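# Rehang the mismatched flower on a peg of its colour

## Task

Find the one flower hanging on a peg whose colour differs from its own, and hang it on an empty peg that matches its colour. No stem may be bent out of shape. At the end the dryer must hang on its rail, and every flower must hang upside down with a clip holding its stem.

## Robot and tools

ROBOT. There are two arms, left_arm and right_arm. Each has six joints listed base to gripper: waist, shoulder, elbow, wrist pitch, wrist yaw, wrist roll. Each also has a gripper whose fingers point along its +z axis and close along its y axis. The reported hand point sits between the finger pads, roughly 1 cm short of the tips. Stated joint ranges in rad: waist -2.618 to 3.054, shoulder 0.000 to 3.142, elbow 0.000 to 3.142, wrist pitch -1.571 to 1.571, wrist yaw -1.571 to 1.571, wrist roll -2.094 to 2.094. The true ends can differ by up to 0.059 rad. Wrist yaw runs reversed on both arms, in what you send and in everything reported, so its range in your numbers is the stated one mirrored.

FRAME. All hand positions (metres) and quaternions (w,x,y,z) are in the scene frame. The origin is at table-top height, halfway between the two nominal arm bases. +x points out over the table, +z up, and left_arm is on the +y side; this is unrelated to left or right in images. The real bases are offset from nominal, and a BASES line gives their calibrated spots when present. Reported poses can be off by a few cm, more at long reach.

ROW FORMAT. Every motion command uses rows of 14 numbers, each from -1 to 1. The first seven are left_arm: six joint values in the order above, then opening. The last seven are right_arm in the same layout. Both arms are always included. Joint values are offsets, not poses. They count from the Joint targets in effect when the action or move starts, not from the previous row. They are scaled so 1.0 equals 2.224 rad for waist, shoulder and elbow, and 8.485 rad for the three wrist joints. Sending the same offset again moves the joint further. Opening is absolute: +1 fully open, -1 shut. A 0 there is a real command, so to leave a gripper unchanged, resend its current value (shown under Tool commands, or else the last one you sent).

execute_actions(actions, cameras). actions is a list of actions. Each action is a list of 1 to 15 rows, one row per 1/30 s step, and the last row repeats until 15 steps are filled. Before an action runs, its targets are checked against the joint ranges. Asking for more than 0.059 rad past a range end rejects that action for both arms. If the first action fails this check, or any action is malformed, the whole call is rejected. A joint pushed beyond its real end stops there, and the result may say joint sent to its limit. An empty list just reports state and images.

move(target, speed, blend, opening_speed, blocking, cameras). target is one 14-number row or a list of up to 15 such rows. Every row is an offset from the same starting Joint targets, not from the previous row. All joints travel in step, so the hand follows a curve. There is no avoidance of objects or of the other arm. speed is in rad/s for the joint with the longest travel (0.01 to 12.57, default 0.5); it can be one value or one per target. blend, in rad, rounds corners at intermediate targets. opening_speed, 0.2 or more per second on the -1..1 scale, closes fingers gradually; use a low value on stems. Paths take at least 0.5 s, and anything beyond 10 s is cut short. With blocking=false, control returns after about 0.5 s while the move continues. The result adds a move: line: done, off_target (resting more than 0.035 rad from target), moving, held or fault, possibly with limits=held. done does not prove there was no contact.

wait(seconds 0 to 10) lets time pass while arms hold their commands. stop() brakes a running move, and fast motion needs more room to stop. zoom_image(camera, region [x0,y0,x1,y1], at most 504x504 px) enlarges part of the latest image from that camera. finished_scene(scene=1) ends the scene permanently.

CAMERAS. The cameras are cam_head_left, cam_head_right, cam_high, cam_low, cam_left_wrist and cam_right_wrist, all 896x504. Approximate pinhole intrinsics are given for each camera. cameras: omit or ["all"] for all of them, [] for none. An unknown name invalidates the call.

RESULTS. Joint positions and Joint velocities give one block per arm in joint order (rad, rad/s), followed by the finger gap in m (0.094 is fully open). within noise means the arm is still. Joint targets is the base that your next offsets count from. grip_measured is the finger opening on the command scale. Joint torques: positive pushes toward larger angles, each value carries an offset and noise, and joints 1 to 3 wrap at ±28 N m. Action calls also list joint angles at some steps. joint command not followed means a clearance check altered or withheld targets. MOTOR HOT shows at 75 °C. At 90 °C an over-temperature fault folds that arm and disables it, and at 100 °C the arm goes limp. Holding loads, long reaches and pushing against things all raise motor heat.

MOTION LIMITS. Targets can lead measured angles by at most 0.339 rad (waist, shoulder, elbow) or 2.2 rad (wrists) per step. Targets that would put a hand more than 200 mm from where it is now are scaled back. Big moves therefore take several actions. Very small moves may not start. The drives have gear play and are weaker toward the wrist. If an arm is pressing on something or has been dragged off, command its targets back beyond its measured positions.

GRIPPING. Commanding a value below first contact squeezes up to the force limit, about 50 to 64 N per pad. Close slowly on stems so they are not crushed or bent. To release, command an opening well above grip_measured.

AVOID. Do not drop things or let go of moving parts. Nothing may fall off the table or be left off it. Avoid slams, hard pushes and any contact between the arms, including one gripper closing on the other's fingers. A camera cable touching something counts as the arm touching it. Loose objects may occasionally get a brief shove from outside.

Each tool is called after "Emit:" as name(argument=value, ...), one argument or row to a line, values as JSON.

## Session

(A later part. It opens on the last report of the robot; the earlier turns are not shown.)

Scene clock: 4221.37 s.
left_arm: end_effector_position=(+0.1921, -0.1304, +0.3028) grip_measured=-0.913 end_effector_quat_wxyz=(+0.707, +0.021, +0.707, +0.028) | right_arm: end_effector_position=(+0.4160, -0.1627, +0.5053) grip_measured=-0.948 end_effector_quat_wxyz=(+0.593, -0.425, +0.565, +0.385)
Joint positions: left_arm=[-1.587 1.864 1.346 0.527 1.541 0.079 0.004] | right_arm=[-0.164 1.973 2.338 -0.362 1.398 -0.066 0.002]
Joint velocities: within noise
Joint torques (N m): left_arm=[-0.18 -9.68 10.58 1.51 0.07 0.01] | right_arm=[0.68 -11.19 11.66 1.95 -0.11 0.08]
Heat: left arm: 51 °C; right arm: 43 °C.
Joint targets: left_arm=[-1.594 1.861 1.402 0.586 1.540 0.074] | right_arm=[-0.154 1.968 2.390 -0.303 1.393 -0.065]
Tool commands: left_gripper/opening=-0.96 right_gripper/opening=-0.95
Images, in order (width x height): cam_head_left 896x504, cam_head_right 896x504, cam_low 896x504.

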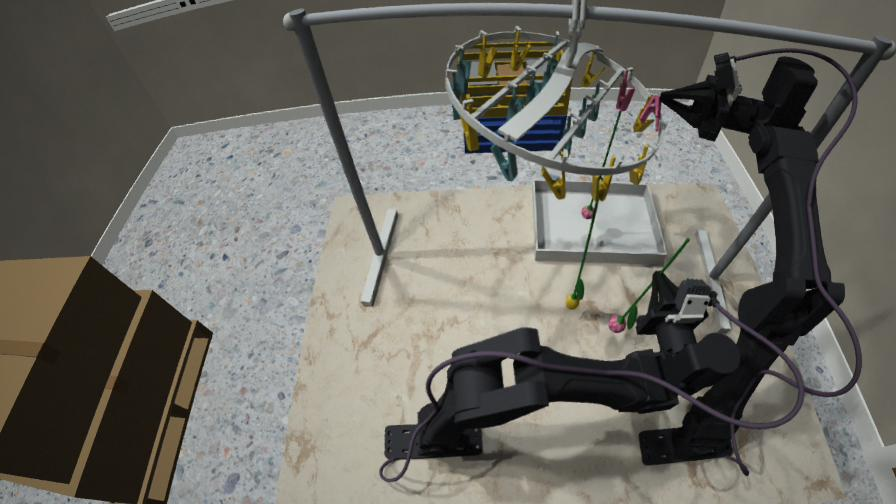

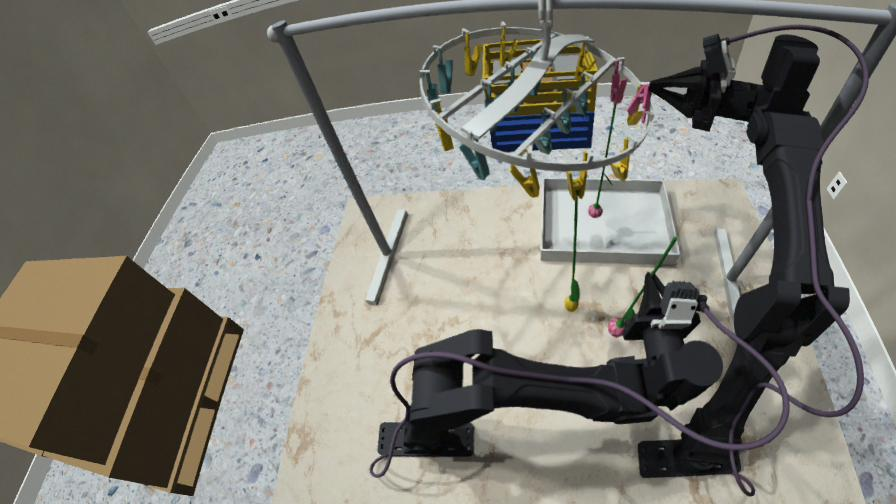

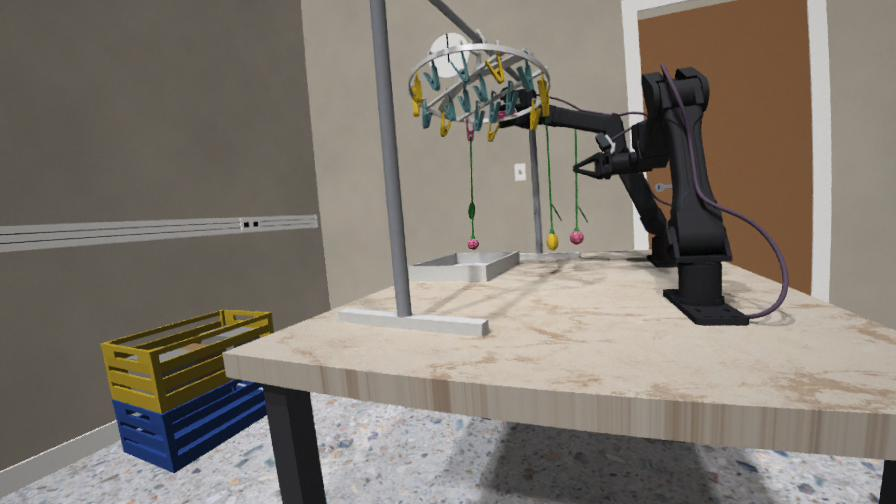

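Emit:
execute_actions(
  actions=[],
  cameras=["cam_right_wrist"],
)

Emit:
zoom_image(
  camera="cam_right_wrist",
  region=[130, 280, 610, 504],
)

Scene clock: 4225.70 s.
left_arm: end_effector_position=(+0.1921, -0.1304, +0.3028) grip_measured=-0.913 end_effector_quat_wxyz=(+0.707, +0.021, +0.707, +0.028) | right_arm: end_effector_position=(+0.4160, -0.1627, +0.5053) grip_measured=-0.948 end_effector_quat_wxyz=(+0.593, -0.425, +0.565, +0.385)
Joint positions: left_arm=[-1.587 1.864 1.346 0.527 1.541 0.079 0.004] | right_arm=[-0.164 1.973 2.338 -0.362 1.398 -0.066 0.002]
Joint velocities: within noise
Joint torques (N m): left_arm=[-0.25 -9.74 10.62 1.53 0.08 0.04] | right_arm=[0.68 -11.21 11.67 1.95 -0.11 0.08]
Heat: left arm: 51 °C; right arm: 43 °C.
Joint targets: left_arm=[-1.594 1.861 1.402 0.586 1.540 0.074] | right_arm=[-0.154 1.968 2.390 -0.303 1.393 -0.065]
Tool commands: left_gripper/opening=-0.96 right_gripper/opening=-0.95
Images, in order (width x height): cam_right_wrist 896x504.

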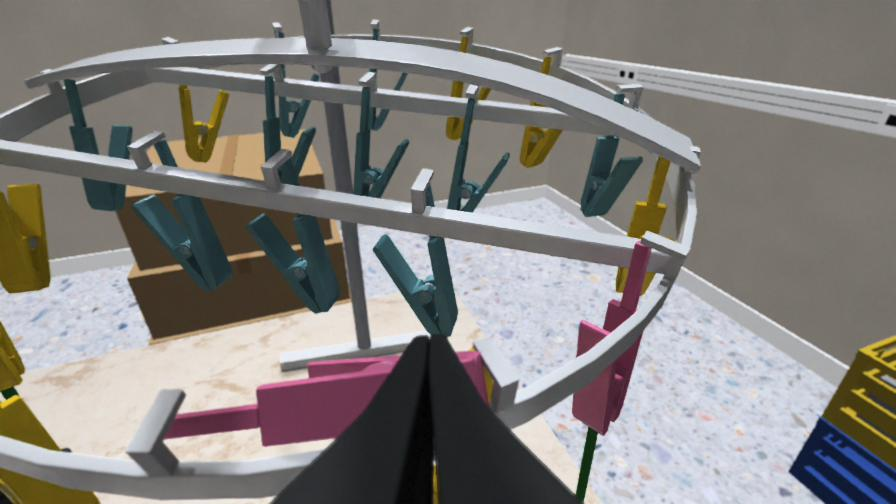

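Scaled by 1.050 from the camera's 896x504 image, which has a finer 1280x720 frame.

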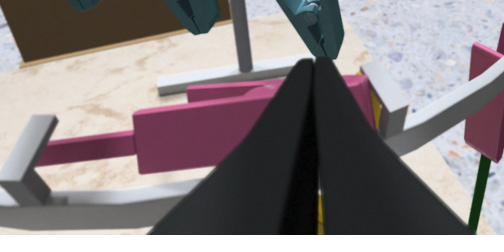

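Emit:
zoom_image(
  camera="cam_right_wrist",
  region=[400, 320, 560, 420],
)

Emit:
execute_actions(
  actions=[],
  cameras=["cam_head_left","cam_head_right"],
)

Emit:
zoom_image(
  camera="cam_head_left",
  region=[600, 60, 720, 150],
)

Emit:
zoom_image(
  camera="cam_head_right",
  region=[580, 50, 700, 140],
)

Scaled by 3.150 from the camera's 896x504 image, which has a finer 1280x720 frame.

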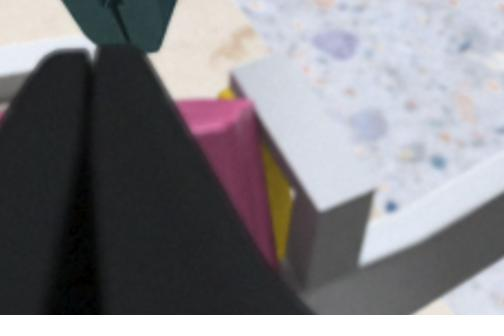

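Scene clock: 4251.70 s.
left_arm: end_effector_position=(+0.1921, -0.1304, +0.3028) grip_measured=-0.913 end_effector_quat_wxyz=(+0.707, +0.021, +0.707, +0.028) | right_arm: end_effector_position=(+0.4160, -0.1627, +0.5053) grip_measured=-0.948 end_effector_quat_wxyz=(+0.593, -0.425, +0.565, +0.385)
Joint positions: left_arm=[-1.587 1.864 1.346 0.527 1.541 0.079 0.004] | right_arm=[-0.164 1.973 2.338 -0.362 1.398 -0.066 0.002]
Joint velocities: within noise
Joint torques (N m): left_arm=[-0.18 -9.78 10.74 1.55 0.04 0.03] | right_arm=[0.66 -11.19 11.66 1.95 -0.11 0.08]
Heat: left arm: 51 °C; right arm: 43 °C.
Joint targets: left_arm=[-1.594 1.861 1.402 0.586 1.540 0.074] | right_arm=[-0.154 1.968 2.390 -0.303 1.393 -0.065]
Tool commands: left_gripper/opening=-0.96 right_gripper/opening=-0.95
Images, in order (width x height): cam_head_left 896x504, cam_head_right 896x504.

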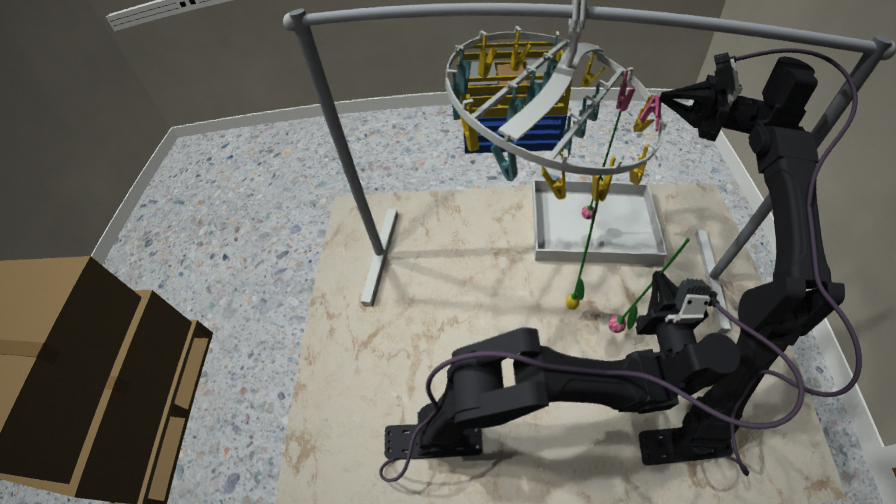

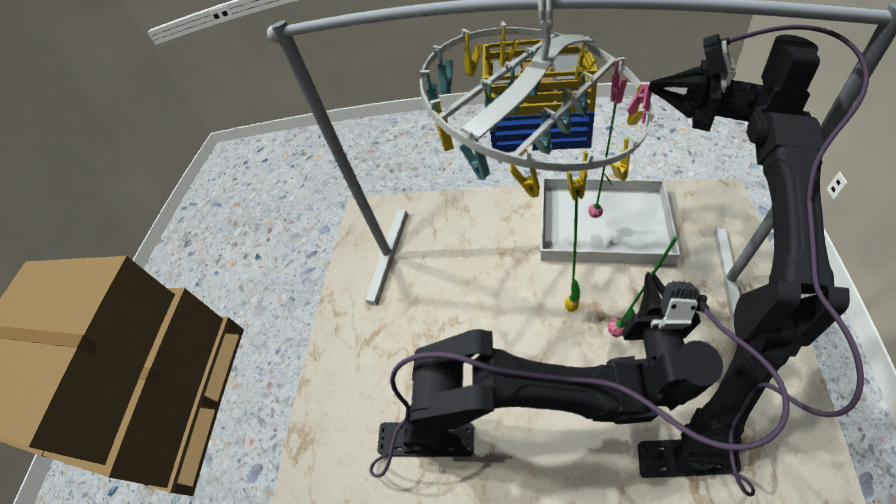

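Scaled by 4.200 from the camera's 896x504 image, which has a finer 1280x720 frame.

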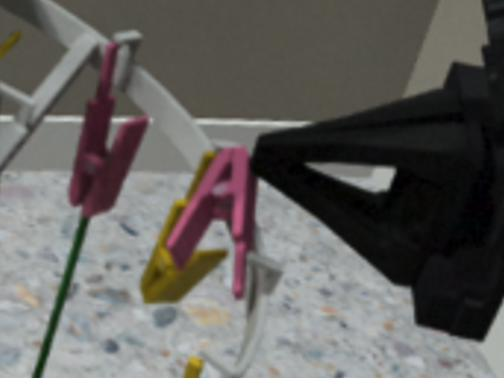

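Scaled by 4.200 from the camera's 896x504 image, which has a finer 1280x720 frame.

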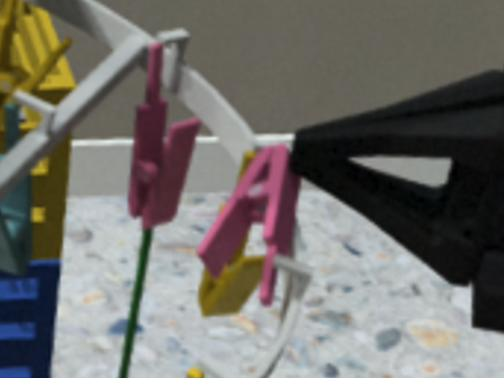

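Emit:
move(
  target=[
    [0,0,0,0,0,0,-0.96,-0.0477,0,0,0,0.0125,0,-0.95],
    [0,0,0,0,0,0,-0.96,-0.1025,-0.2401,-0.1911,-0.0308,-0.0152,0,-0.95],
  ],
  speed=[0.15,0.35],
  cameras=["cam_right_wrist"],
)

Emit:
zoom_image(
  camera="cam_right_wrist",
  region=[350, 250, 700, 504],
)

Scene clock: 4321.20 s.
left_arm: end_effector_position=(+0.1871, -0.1328, +0.3028) grip_measured=-0.913 end_effector_quat_wxyz=(+0.707, +0.025, +0.707, +0.024) | right_arm: end_effector_position=(+0.2968, -0.2115, +0.5562) grip_measured=-0.948 end_effector_quat_wxyz=(+0.650, -0.326, +0.627, +0.280)
Joint positions: left_arm=[-1.599 1.864 1.346 0.527 1.541 0.079 0.004] | right_arm=[-0.37 1.453 1.978 -0.518 1.269 -0.066 0.002]
Joint velocities: within noise
Joint torques (N m): left_arm=[-0.09 -9.68 10.45 1.54 0.06 -0.04] | right_arm=[-0.62 -6.5 4.81 1.08 -0.12 0.08]
Heat: left arm: 52 °C; right arm: 43 °C.
Joint targets: left_arm=[-1.594 1.861 1.402 0.586 1.540 0.074] | right_arm=[-0.382 1.434 1.965 -0.565 1.264 -0.065]
move: off_target (left_arm, right_arm); left_arm: the wrist pitch is farthest, 0.059 rad from its target; right_arm: the wrist pitch is farthest, 0.046 rad from its target
Images, in order (width x height): cam_right_wrist 896x504.

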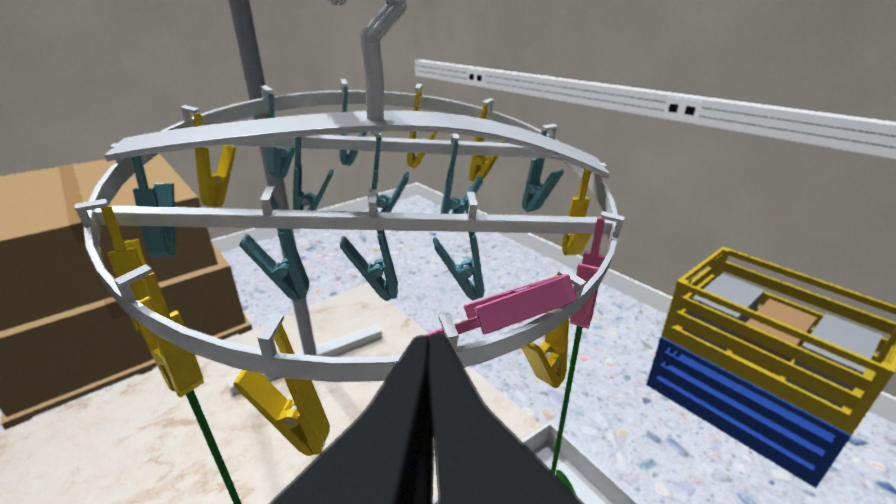

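Scaled by 1.440 from the camera's 896x504 image, which has a finer 1280x720 frame.

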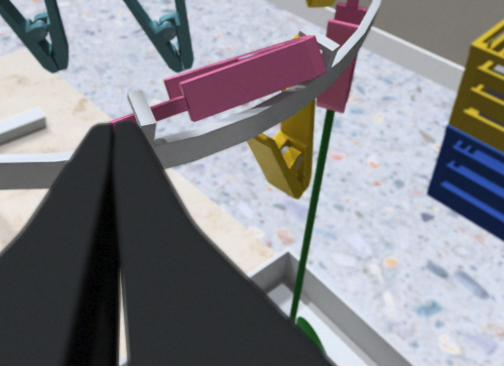

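Emit:
zoom_image(
  camera="cam_right_wrist",
  region=[420, 230, 640, 400],
)

Scaled by 2.291 from the camera's 896x504 image, which has a finer 1280x720 frame.

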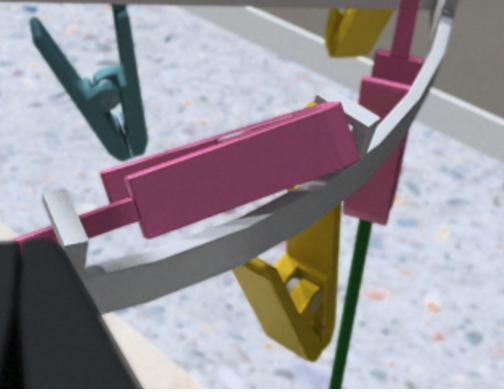

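Emit:
move(
  target=[
    [-0.0009,-0.1895,-0.165,-0.007,-0.0442,0,-0.96,0.0571,0.0594,-0.2311,0.1237,-0.0641,0.0371,-0.95],
    [-0.0018,-0.379,-0.33,-0.014,-0.0884,0,-0.96,0.1088,0.1079,-0.4759,0.249,-0.1284,0.0748,-0.95],
  ],
  speed=[0.7,0.7],
  blend=[0.15,0],
  cameras=["cam_right_wrist","cam_head_right","cam_left_wrist"],
)

Scene clock: 4515.43 s.
left_arm: end_effector_position=(+0.1376, -0.0473, +0.3437) grip_measured=-0.913 end_effector_quat_wxyz=(+0.690, +0.230, +0.632, -0.268) | right_arm: end_effector_position=(+0.4149, -0.2948, +0.4152) grip_measured=-0.948 end_effector_quat_wxyz=(+0.875, +0.065, +0.424, +0.227)
Joint positions: left_arm=[-1.595 1.042 0.685 0.495 0.814 0.079 0.004] | right_arm=[-0.141 1.677 0.923 1.456 0.197 0.569 0.002]
Joint velocities: within noise
Joint torques (N m): left_arm=[-0.53 -4.53 4.6 1.06 -0.19 0.01] | right_arm=[0.69 -8.44 5.74 2.21 -0.27 0.08]
Heat: left arm: 49 °C; right arm: 36 °C.
Joint targets: left_arm=[-1.598 1.018 0.668 0.467 0.790 0.074] | right_arm=[-0.140 1.674 0.906 1.548 0.174 0.570]
move: off_target (right_arm); right_arm: the wrist pitch is farthest, 0.092 rad from its target
Images, in order (width x height): cam_head_right 896x504, cam_left_wrist 896x504, cam_right_wrist 896x504.

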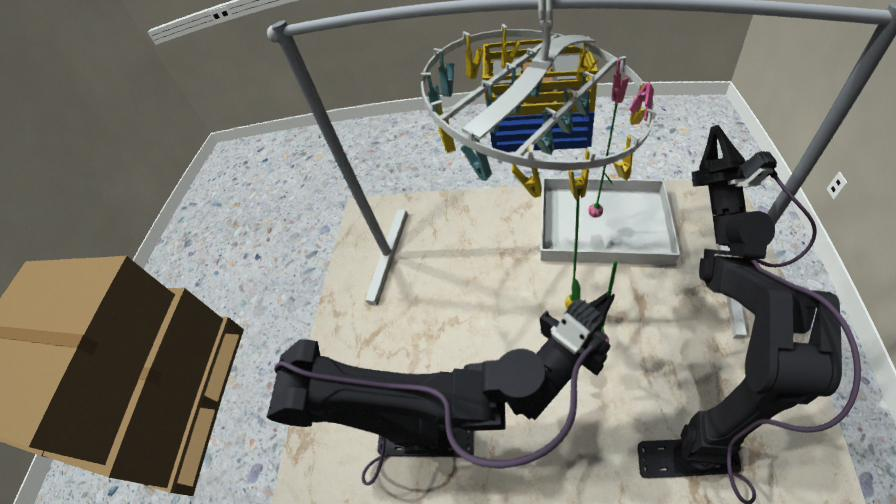

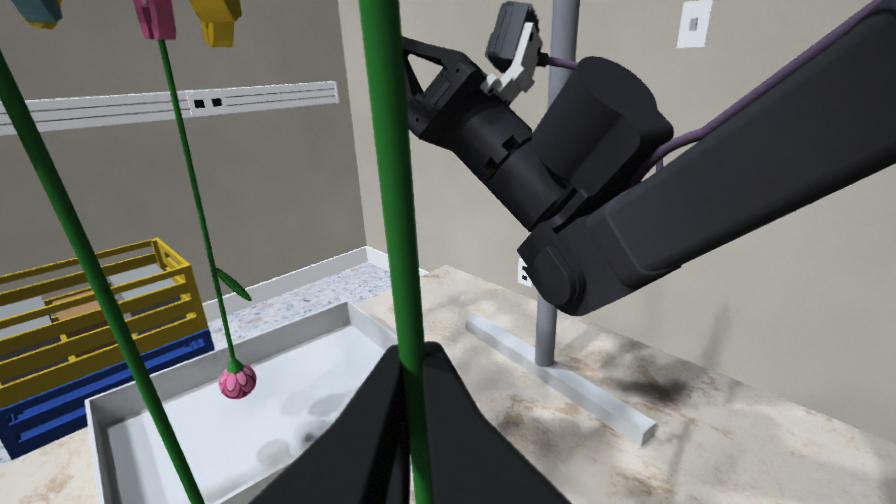

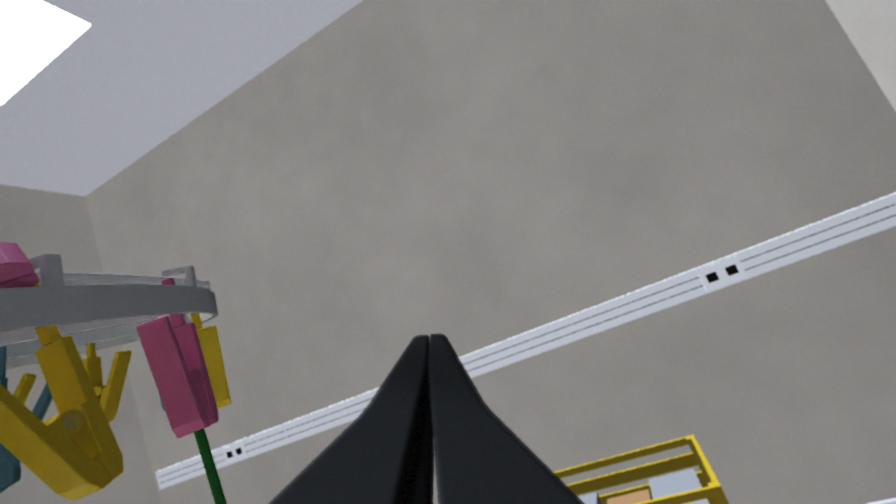

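Emit:
move(
  target=[0,0,0,0,0,0,-0.96,0.1535,0,0,0,-0.002,0,-0.95],
  speed=0.3,
  cameras=["cam_right_wrist","cam_head_right"],
)

Scene clock: 4531.73 s.
left_arm: end_effector_position=(+0.1376, -0.0473, +0.3437) grip_measured=-0.913 end_effector_quat_wxyz=(+0.690, +0.230, +0.632, -0.268) | right_arm: end_effector_position=(+0.4010, -0.1426, +0.4156) grip_measured=-0.948 end_effector_quat_wxyz=(+0.825, +0.000, +0.427, +0.370)
Joint positions: left_arm=[-1.595 1.042 0.685 0.495 0.814 0.079 0.004] | right_arm=[0.202 1.677 0.923 1.456 0.178 0.571 0.002]
Joint velocities: within noise
Joint torques (N m): left_arm=[-0.59 -4.51 4.78 1.11 -0.18 0.05] | right_arm=[0.13 -8.44 5.74 2.21 -0.22 0.08]
Heat: left arm: 43 °C; right arm: 36 °C.
Joint targets: left_arm=[-1.598 1.018 0.668 0.467 0.790 0.074] | right_arm=[0.201 1.674 0.906 1.548 0.157 0.570]
move: off_target (right_arm); right_arm: the wrist pitch is farthest, 0.092 rad from its target
Images, in order (width x height): cam_head_right 896x504, cam_right_wrist 896x504.

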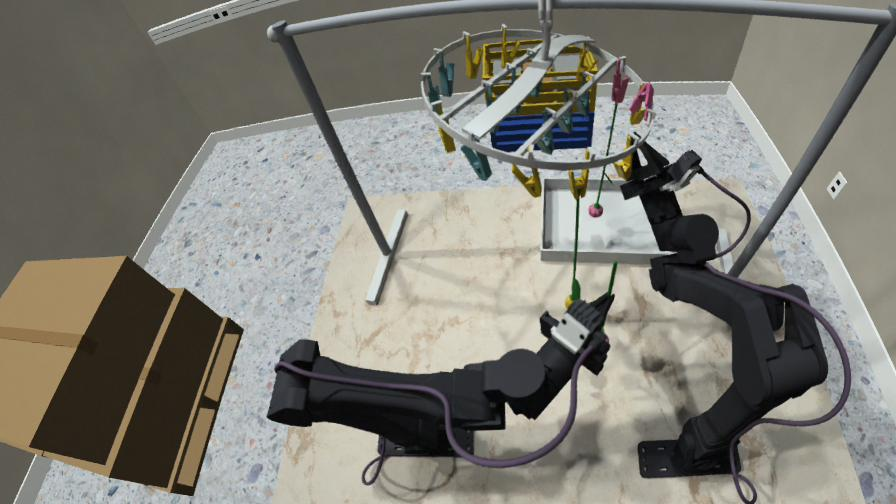

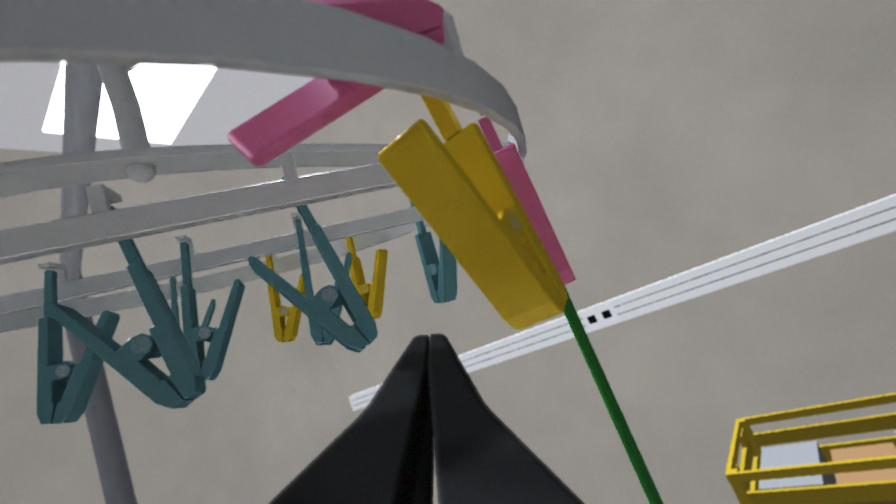

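Emit:
move(
  target=[0,0,0,0,0,0,-0.96,0.0041,0.0125,0.087,0.0034,0,0,-0.95],
  speed=0.15,
  cameras=["cam_right_wrist","cam_head_right"],
)

Scene clock: 4571.63 s.
left_arm: end_effector_position=(+0.1376, -0.0473, +0.3437) grip_measured=-0.913 end_effector_quat_wxyz=(+0.690, +0.230, +0.632, -0.268) | right_arm: end_effector_position=(+0.3978, -0.1453, +0.4594) grip_measured=-0.948 end_effector_quat_wxyz=(+0.850, -0.012, +0.372, +0.372)
Joint positions: left_arm=[-1.595 1.042 0.685 0.495 0.814 0.079 0.004] | right_arm=[0.198 1.7 1.045 1.48 0.178 0.571 0.002]
Joint velocities: within noise
Joint torques (N m): left_arm=[-0.39 -4.66 4.89 1.1 -0.25 0.07] | right_arm=[0.75 -8.42 12.55 2.1 -0.24 0.07]
Heat: left arm: 40 °C; right arm: 36 °C.
Joint targets: left_arm=[-1.598 1.018 0.668 0.467 0.790 0.074] | right_arm=[0.210 1.701 1.100 1.577 0.157 0.570]
move: off_target (right_arm); right_arm: the wrist pitch is farthest, 0.096 rad from its target
Images, in order (width x height): cam_head_right 896x504, cam_right_wrist 896x504.

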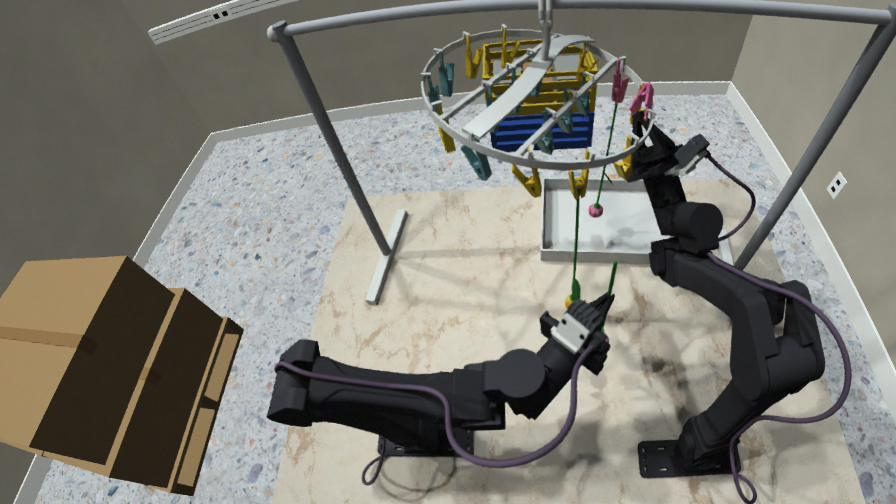

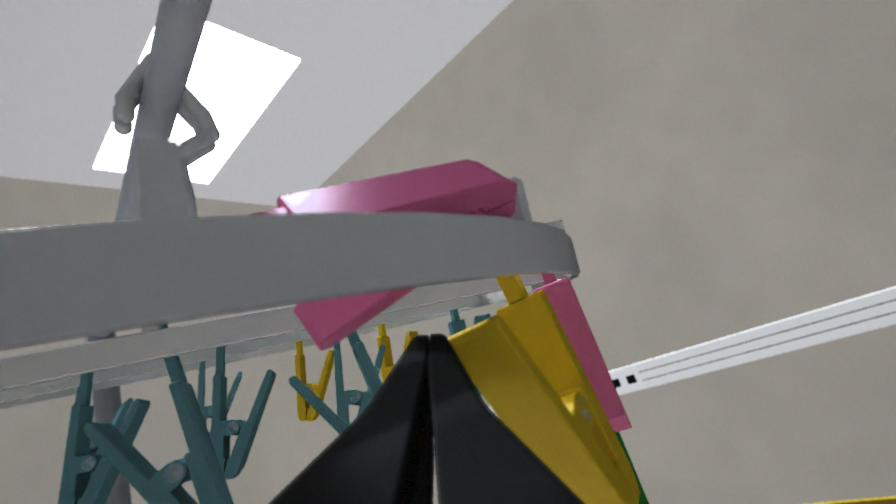

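Emit:
zoom_image(
  camera="cam_right_wrist",
  region=[260, 140, 660, 440],
)

Scaled by 1.260 from the camera's 896x504 image, which has a finer 1280x720 frame.

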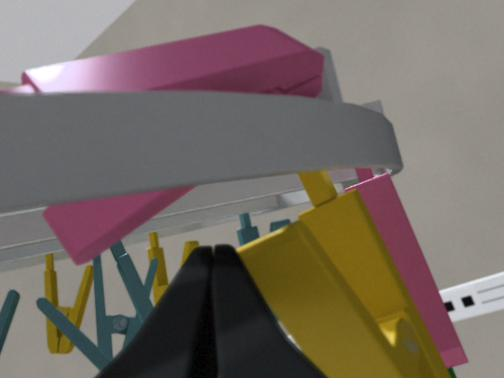

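Emit:
move(
  target=[0,0,0,0,0,0,-0.96,0.0017,0.0058,0.0151,0.001,0,0,-0.95],
  speed=0.08,
  cameras=["cam_right_wrist"],
)

Scene clock: 4616.50 s.
left_arm: end_effector_position=(+0.1376, -0.0473, +0.3437) grip_measured=-0.913 end_effector_quat_wxyz=(+0.690, +0.230, +0.632, -0.268) | right_arm: end_effector_position=(+0.3997, -0.1442, +0.4662) grip_measured=-0.948 end_effector_quat_wxyz=(+0.853, -0.014, +0.364, +0.374)
Joint positions: left_arm=[-1.595 1.042 0.685 0.495 0.814 0.079 0.004] | right_arm=[0.199 1.714 1.077 1.48 0.178 0.571 0.002]
Joint velocities: within noise
Joint torques (N m): left_arm=[-0.51 -4.41 4.83 1.1 -0.24 0] | right_arm=[0.95 -8.57 12.74 2.15 -0.24 0.07]
Heat: left arm: 39 °C; right arm: 38 °C.
Joint targets: left_arm=[-1.598 1.018 0.668 0.467 0.790 0.074] | right_arm=[0.214 1.714 1.133 1.585 0.157 0.570]
move: off_target (right_arm); right_arm: the wrist pitch is farthest, 0.105 rad from its target
Images, in order (width x height): cam_right_wrist 896x504.

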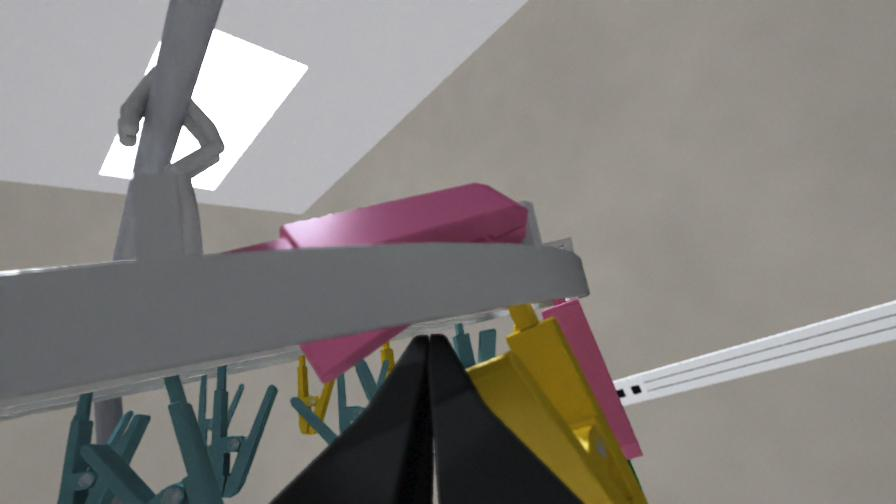

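Emit:
move(
  target=[0,0,0,0,0,0,-0.96,0,0,0.0125,0,0,0,-0.95],
  speed=0.06,
  cameras=["cam_right_wrist"],
)

Scene clock: 4642.27 s.
left_arm: end_effector_position=(+0.1376, -0.0473, +0.3437) grip_measured=-0.913 end_effector_quat_wxyz=(+0.690, +0.230, +0.632, -0.268) | right_arm: end_effector_position=(+0.3978, -0.1446, +0.4765) grip_measured=-0.948 end_effector_quat_wxyz=(+0.858, -0.017, +0.352, +0.374)
Joint positions: left_arm=[-1.595 1.042 0.685 0.495 0.814 0.079 0.004] | right_arm=[0.199 1.716 1.105 1.48 0.178 0.571 0.002]
Joint velocities: within noise
Joint torques (N m): left_arm=[-0.51 -4.48 4.66 1.13 -0.25 0.04] | right_arm=[0.96 -8.73 12.72 2.1 -0.24 0.07]
Heat: left arm: 39 °C; right arm: 43 °C.
Joint targets: left_arm=[-1.598 1.018 0.668 0.467 0.790 0.074] | right_arm=[0.214 1.714 1.161 1.585 0.157 0.570]
move: off_target (right_arm); right_arm: the wrist pitch is farthest, 0.105 rad from its target
Images, in order (width x height): cam_right_wrist 896x504.

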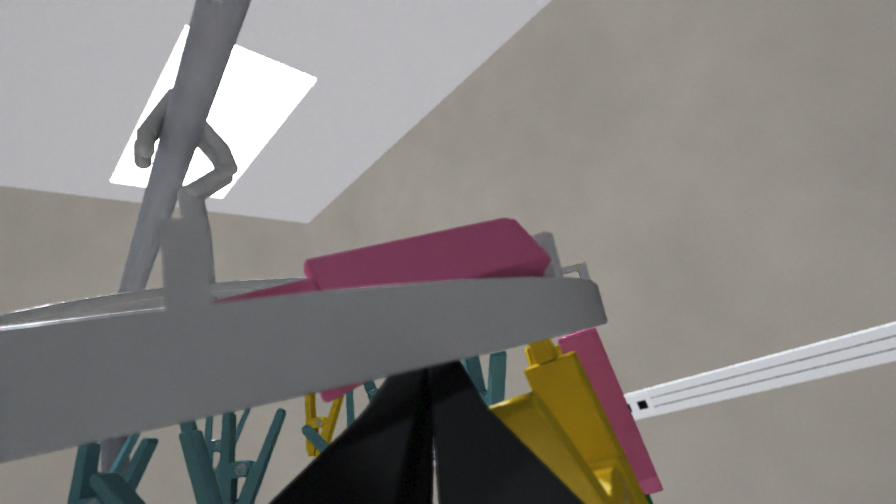

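Emit:
move(
  target=[0,0,0,0,0,0,-0.96,0,0,0.0105,0,0,0,-0.95],
  speed=0.06,
  cameras=["cam_right_wrist","cam_head_right"],
)

Emit:
zoom_image(
  camera="cam_head_right",
  region=[580, 50, 720, 160],
)

Scene clock: 4648.53 s.
left_arm: end_effector_position=(+0.1376, -0.0473, +0.3437) grip_measured=-0.913 end_effector_quat_wxyz=(+0.690, +0.230, +0.632, -0.268) | right_arm: end_effector_position=(+0.3955, -0.1450, +0.4855) grip_measured=-0.948 end_effector_quat_wxyz=(+0.862, -0.019, +0.341, +0.375)
Joint positions: left_arm=[-1.595 1.042 0.685 0.495 0.814 0.079 0.004] | right_arm=[0.199 1.716 1.128 1.48 0.178 0.571 0.002]
Joint velocities: within noise
Joint torques (N m): left_arm=[-0.53 -4.62 5 1.07 -0.23 0] | right_arm=[0.95 -8.79 12.79 2.07 -0.25 0.07]
Heat: left arm: 39 °C; right arm: 43 °C.
Joint targets: left_arm=[-1.598 1.018 0.668 0.467 0.790 0.074] | right_arm=[0.214 1.714 1.184 1.585 0.157 0.570]
move: off_target (right_arm); right_arm: the wrist pitch is farthest, 0.105 rad from its target
Images, in order (width x height): cam_head_right 896x504, cam_right_wrist 896x504.

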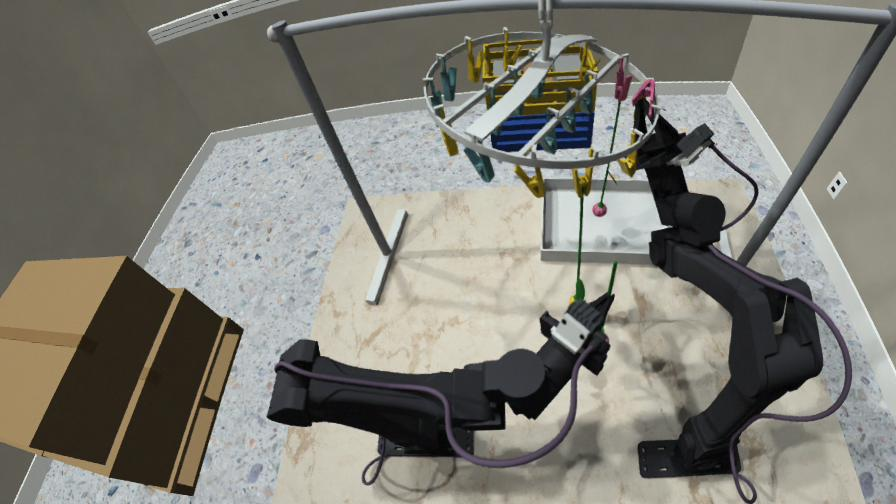

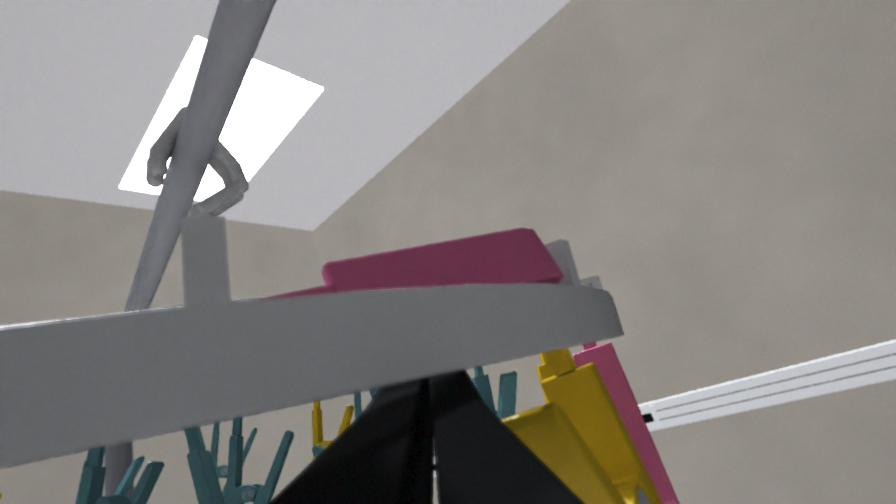

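Scaled by 3.600 from the camera's 896x504 image, which has a finer 1280x720 frame.

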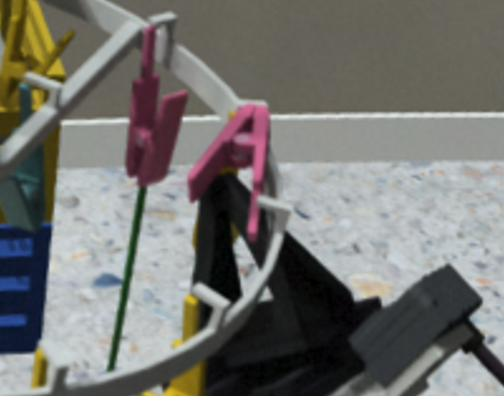

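Emit:
zoom_image(
  camera="cam_right_wrist",
  region=[300, 200, 660, 440],
)

Emit:
execute_actions(
  actions=[],
  cameras=["cam_head_left","cam_left_wrist","cam_low","cam_high"],
)

Emit:
zoom_image(
  camera="cam_head_left",
  region=[600, 50, 740, 160],
)

Scaled by 1.400 from the camera's 896x504 image, which has a finer 1280x720 frame.

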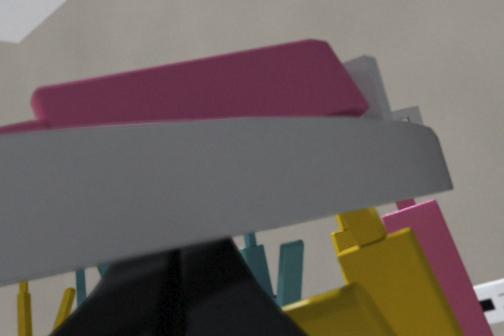

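Scene clock: 4662.90 s.
left_arm: end_effector_position=(+0.1376, -0.0473, +0.3437) grip_measured=-0.913 end_effector_quat_wxyz=(+0.690, +0.230, +0.632, -0.268) | right_arm: end_effector_position=(+0.3955, -0.1450, +0.4855) grip_measured=-0.948 end_effector_quat_wxyz=(+0.862, -0.019, +0.341, +0.375)
Joint positions: left_arm=[-1.595 1.042 0.685 0.495 0.814 0.079 0.004] | right_arm=[0.199 1.716 1.128 1.48 0.178 0.571 0.002]
Joint velocities: within noise
Joint torques (N m): left_arm=[-0.64 -4.44 4.86 1.09 -0.19 0.02] | right_arm=[0.95 -8.79 12.79 2.07 -0.24 0.07]
Heat: left arm: 39 °C; right arm: 44 °C.
Joint targets: left_arm=[-1.598 1.018 0.668 0.467 0.790 0.074] | right_arm=[0.214 1.714 1.184 1.585 0.157 0.570]
Tool commands: left_gripper/opening=-0.96 right_gripper/opening=-0.95
Images, in order (width x height): cam_head_left 896x504, cam_high 896x504, cam_low 896x504, cam_left_wrist 896x504.

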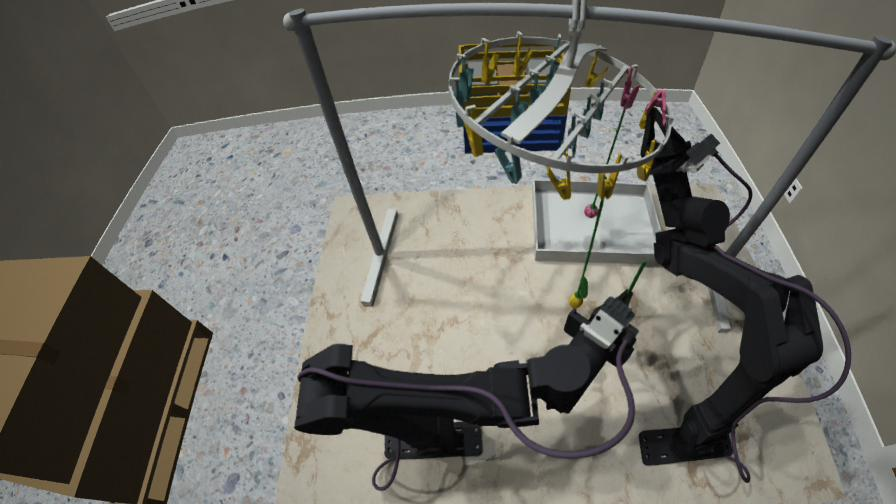

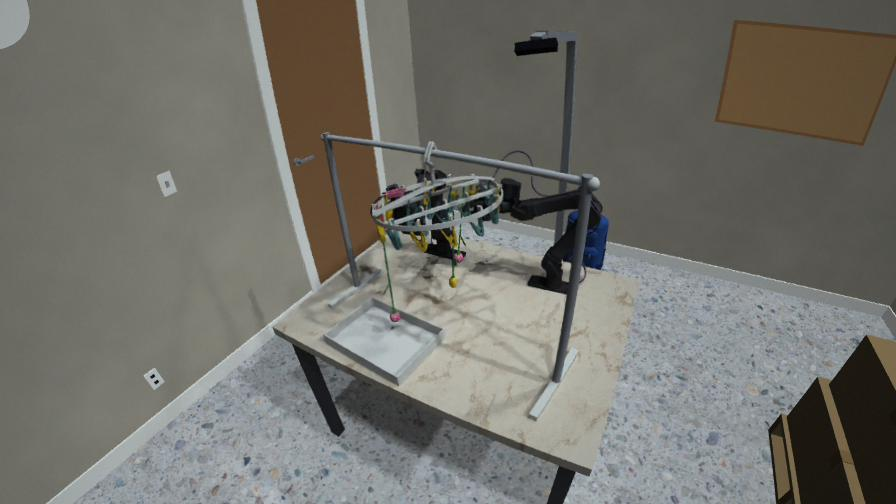

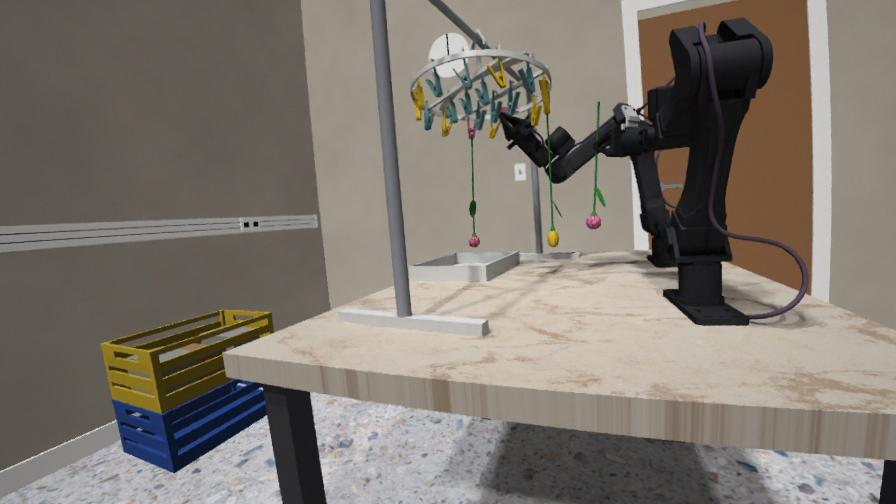

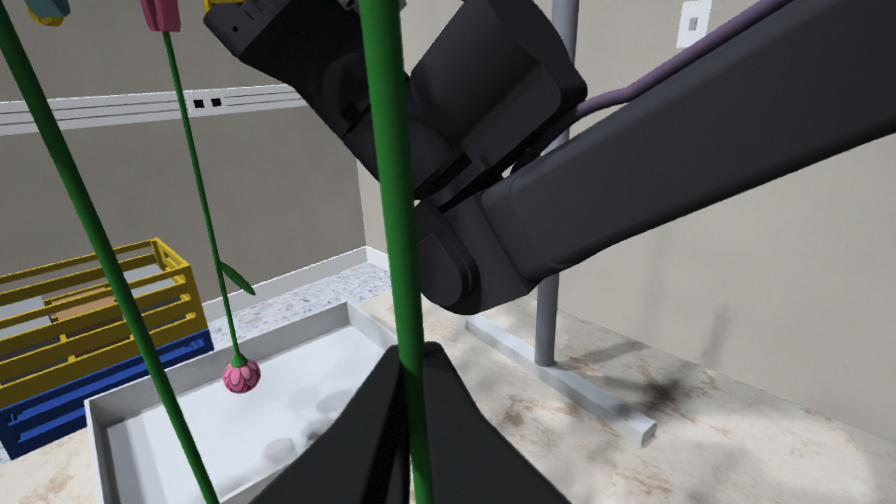

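Scaled by 3.600 from the camera's 896x504 image, which has a finer 1280x720 frame.

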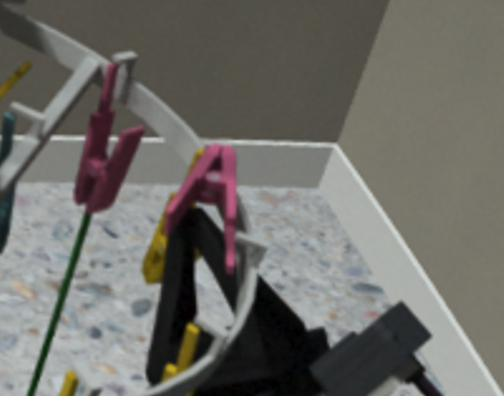

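Emit:
move(
  target=[0,0,0,0,0,0,-0.96,0,0.0036,0.018,0,0,0,-0.95],
  speed=0.08,
  cameras=["cam_right_wrist","cam_head_right","cam_head_left"],
)

Emit:
zoom_image(
  camera="cam_head_right",
  region=[580, 50, 720, 160],
)

Emit:
zoom_image(
  camera="cam_head_left",
  region=[600, 50, 740, 160],
)

Scene clock: 4719.13 s.
left_arm: end_effector_position=(+0.1376, -0.0473, +0.3437) grip_measured=-0.913 end_effector_quat_wxyz=(+0.690, +0.230, +0.632, -0.268) | right_arm: end_effector_position=(+0.3933, -0.1454, +0.4984) grip_measured=-0.948 end_effector_quat_wxyz=(+0.867, -0.023, +0.326, +0.375)
Joint positions: left_arm=[-1.595 1.042 0.685 0.495 0.814 0.079 0.004] | right_arm=[0.199 1.722 1.168 1.48 0.178 0.571 0.002]
Joint velocities: within noise
Joint torques (N m): left_arm=[-0.4 -4.53 5.07 1.11 -0.22 -0.02] | right_arm=[0.95 -8.72 12.81 2.01 -0.25 0.07]
Heat: left arm: 37 °C; right arm: 46 °C.
Joint targets: left_arm=[-1.598 1.018 0.668 0.467 0.790 0.074] | right_arm=[0.214 1.722 1.224 1.585 0.157 0.570]
move: off_target (right_arm); right_arm: the wrist pitch is farthest, 0.105 rad from its target
Images, in order (width x height): cam_head_left 896x504, cam_head_right 896x504, cam_right_wrist 896x504.

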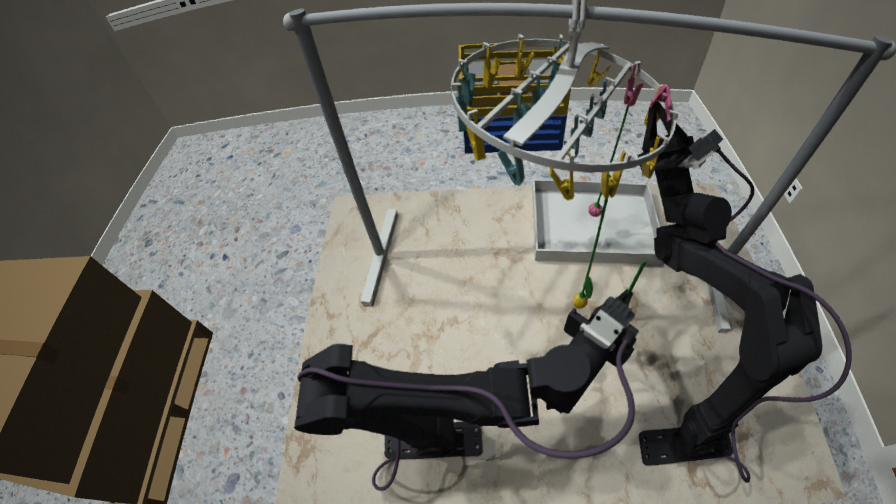

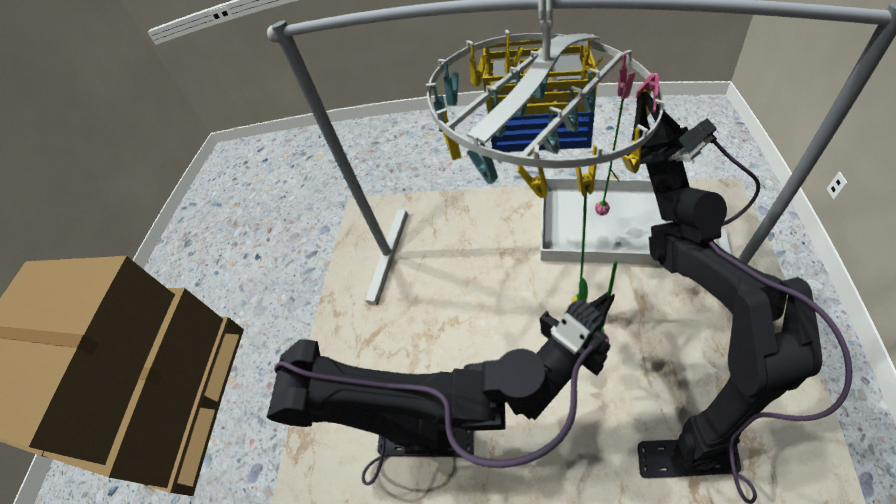

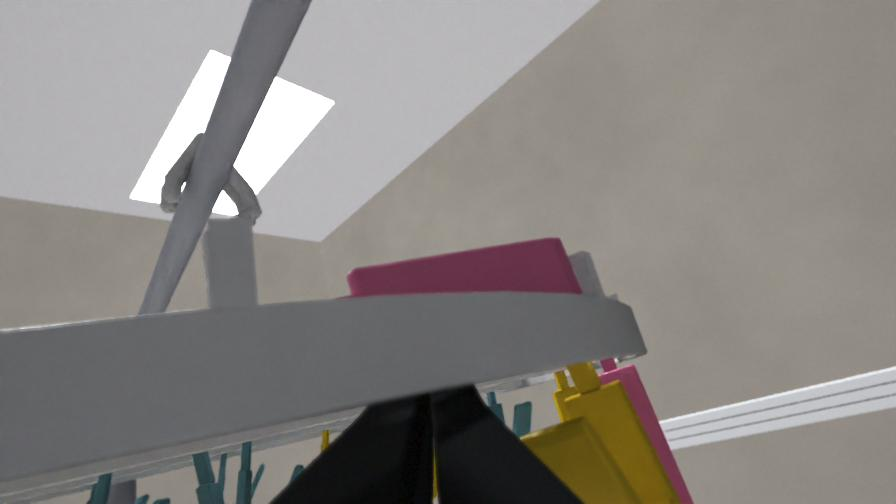

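Scaled by 3.600 from the camera's 896x504 image, which has a finer 1280x720 frame.

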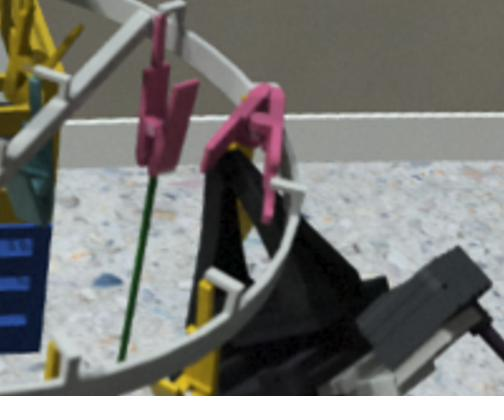

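Scaled by 3.600 from the camera's 896x504 image, which has a finer 1280x720 frame.

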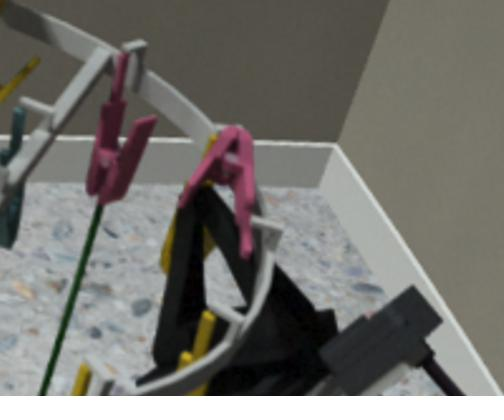

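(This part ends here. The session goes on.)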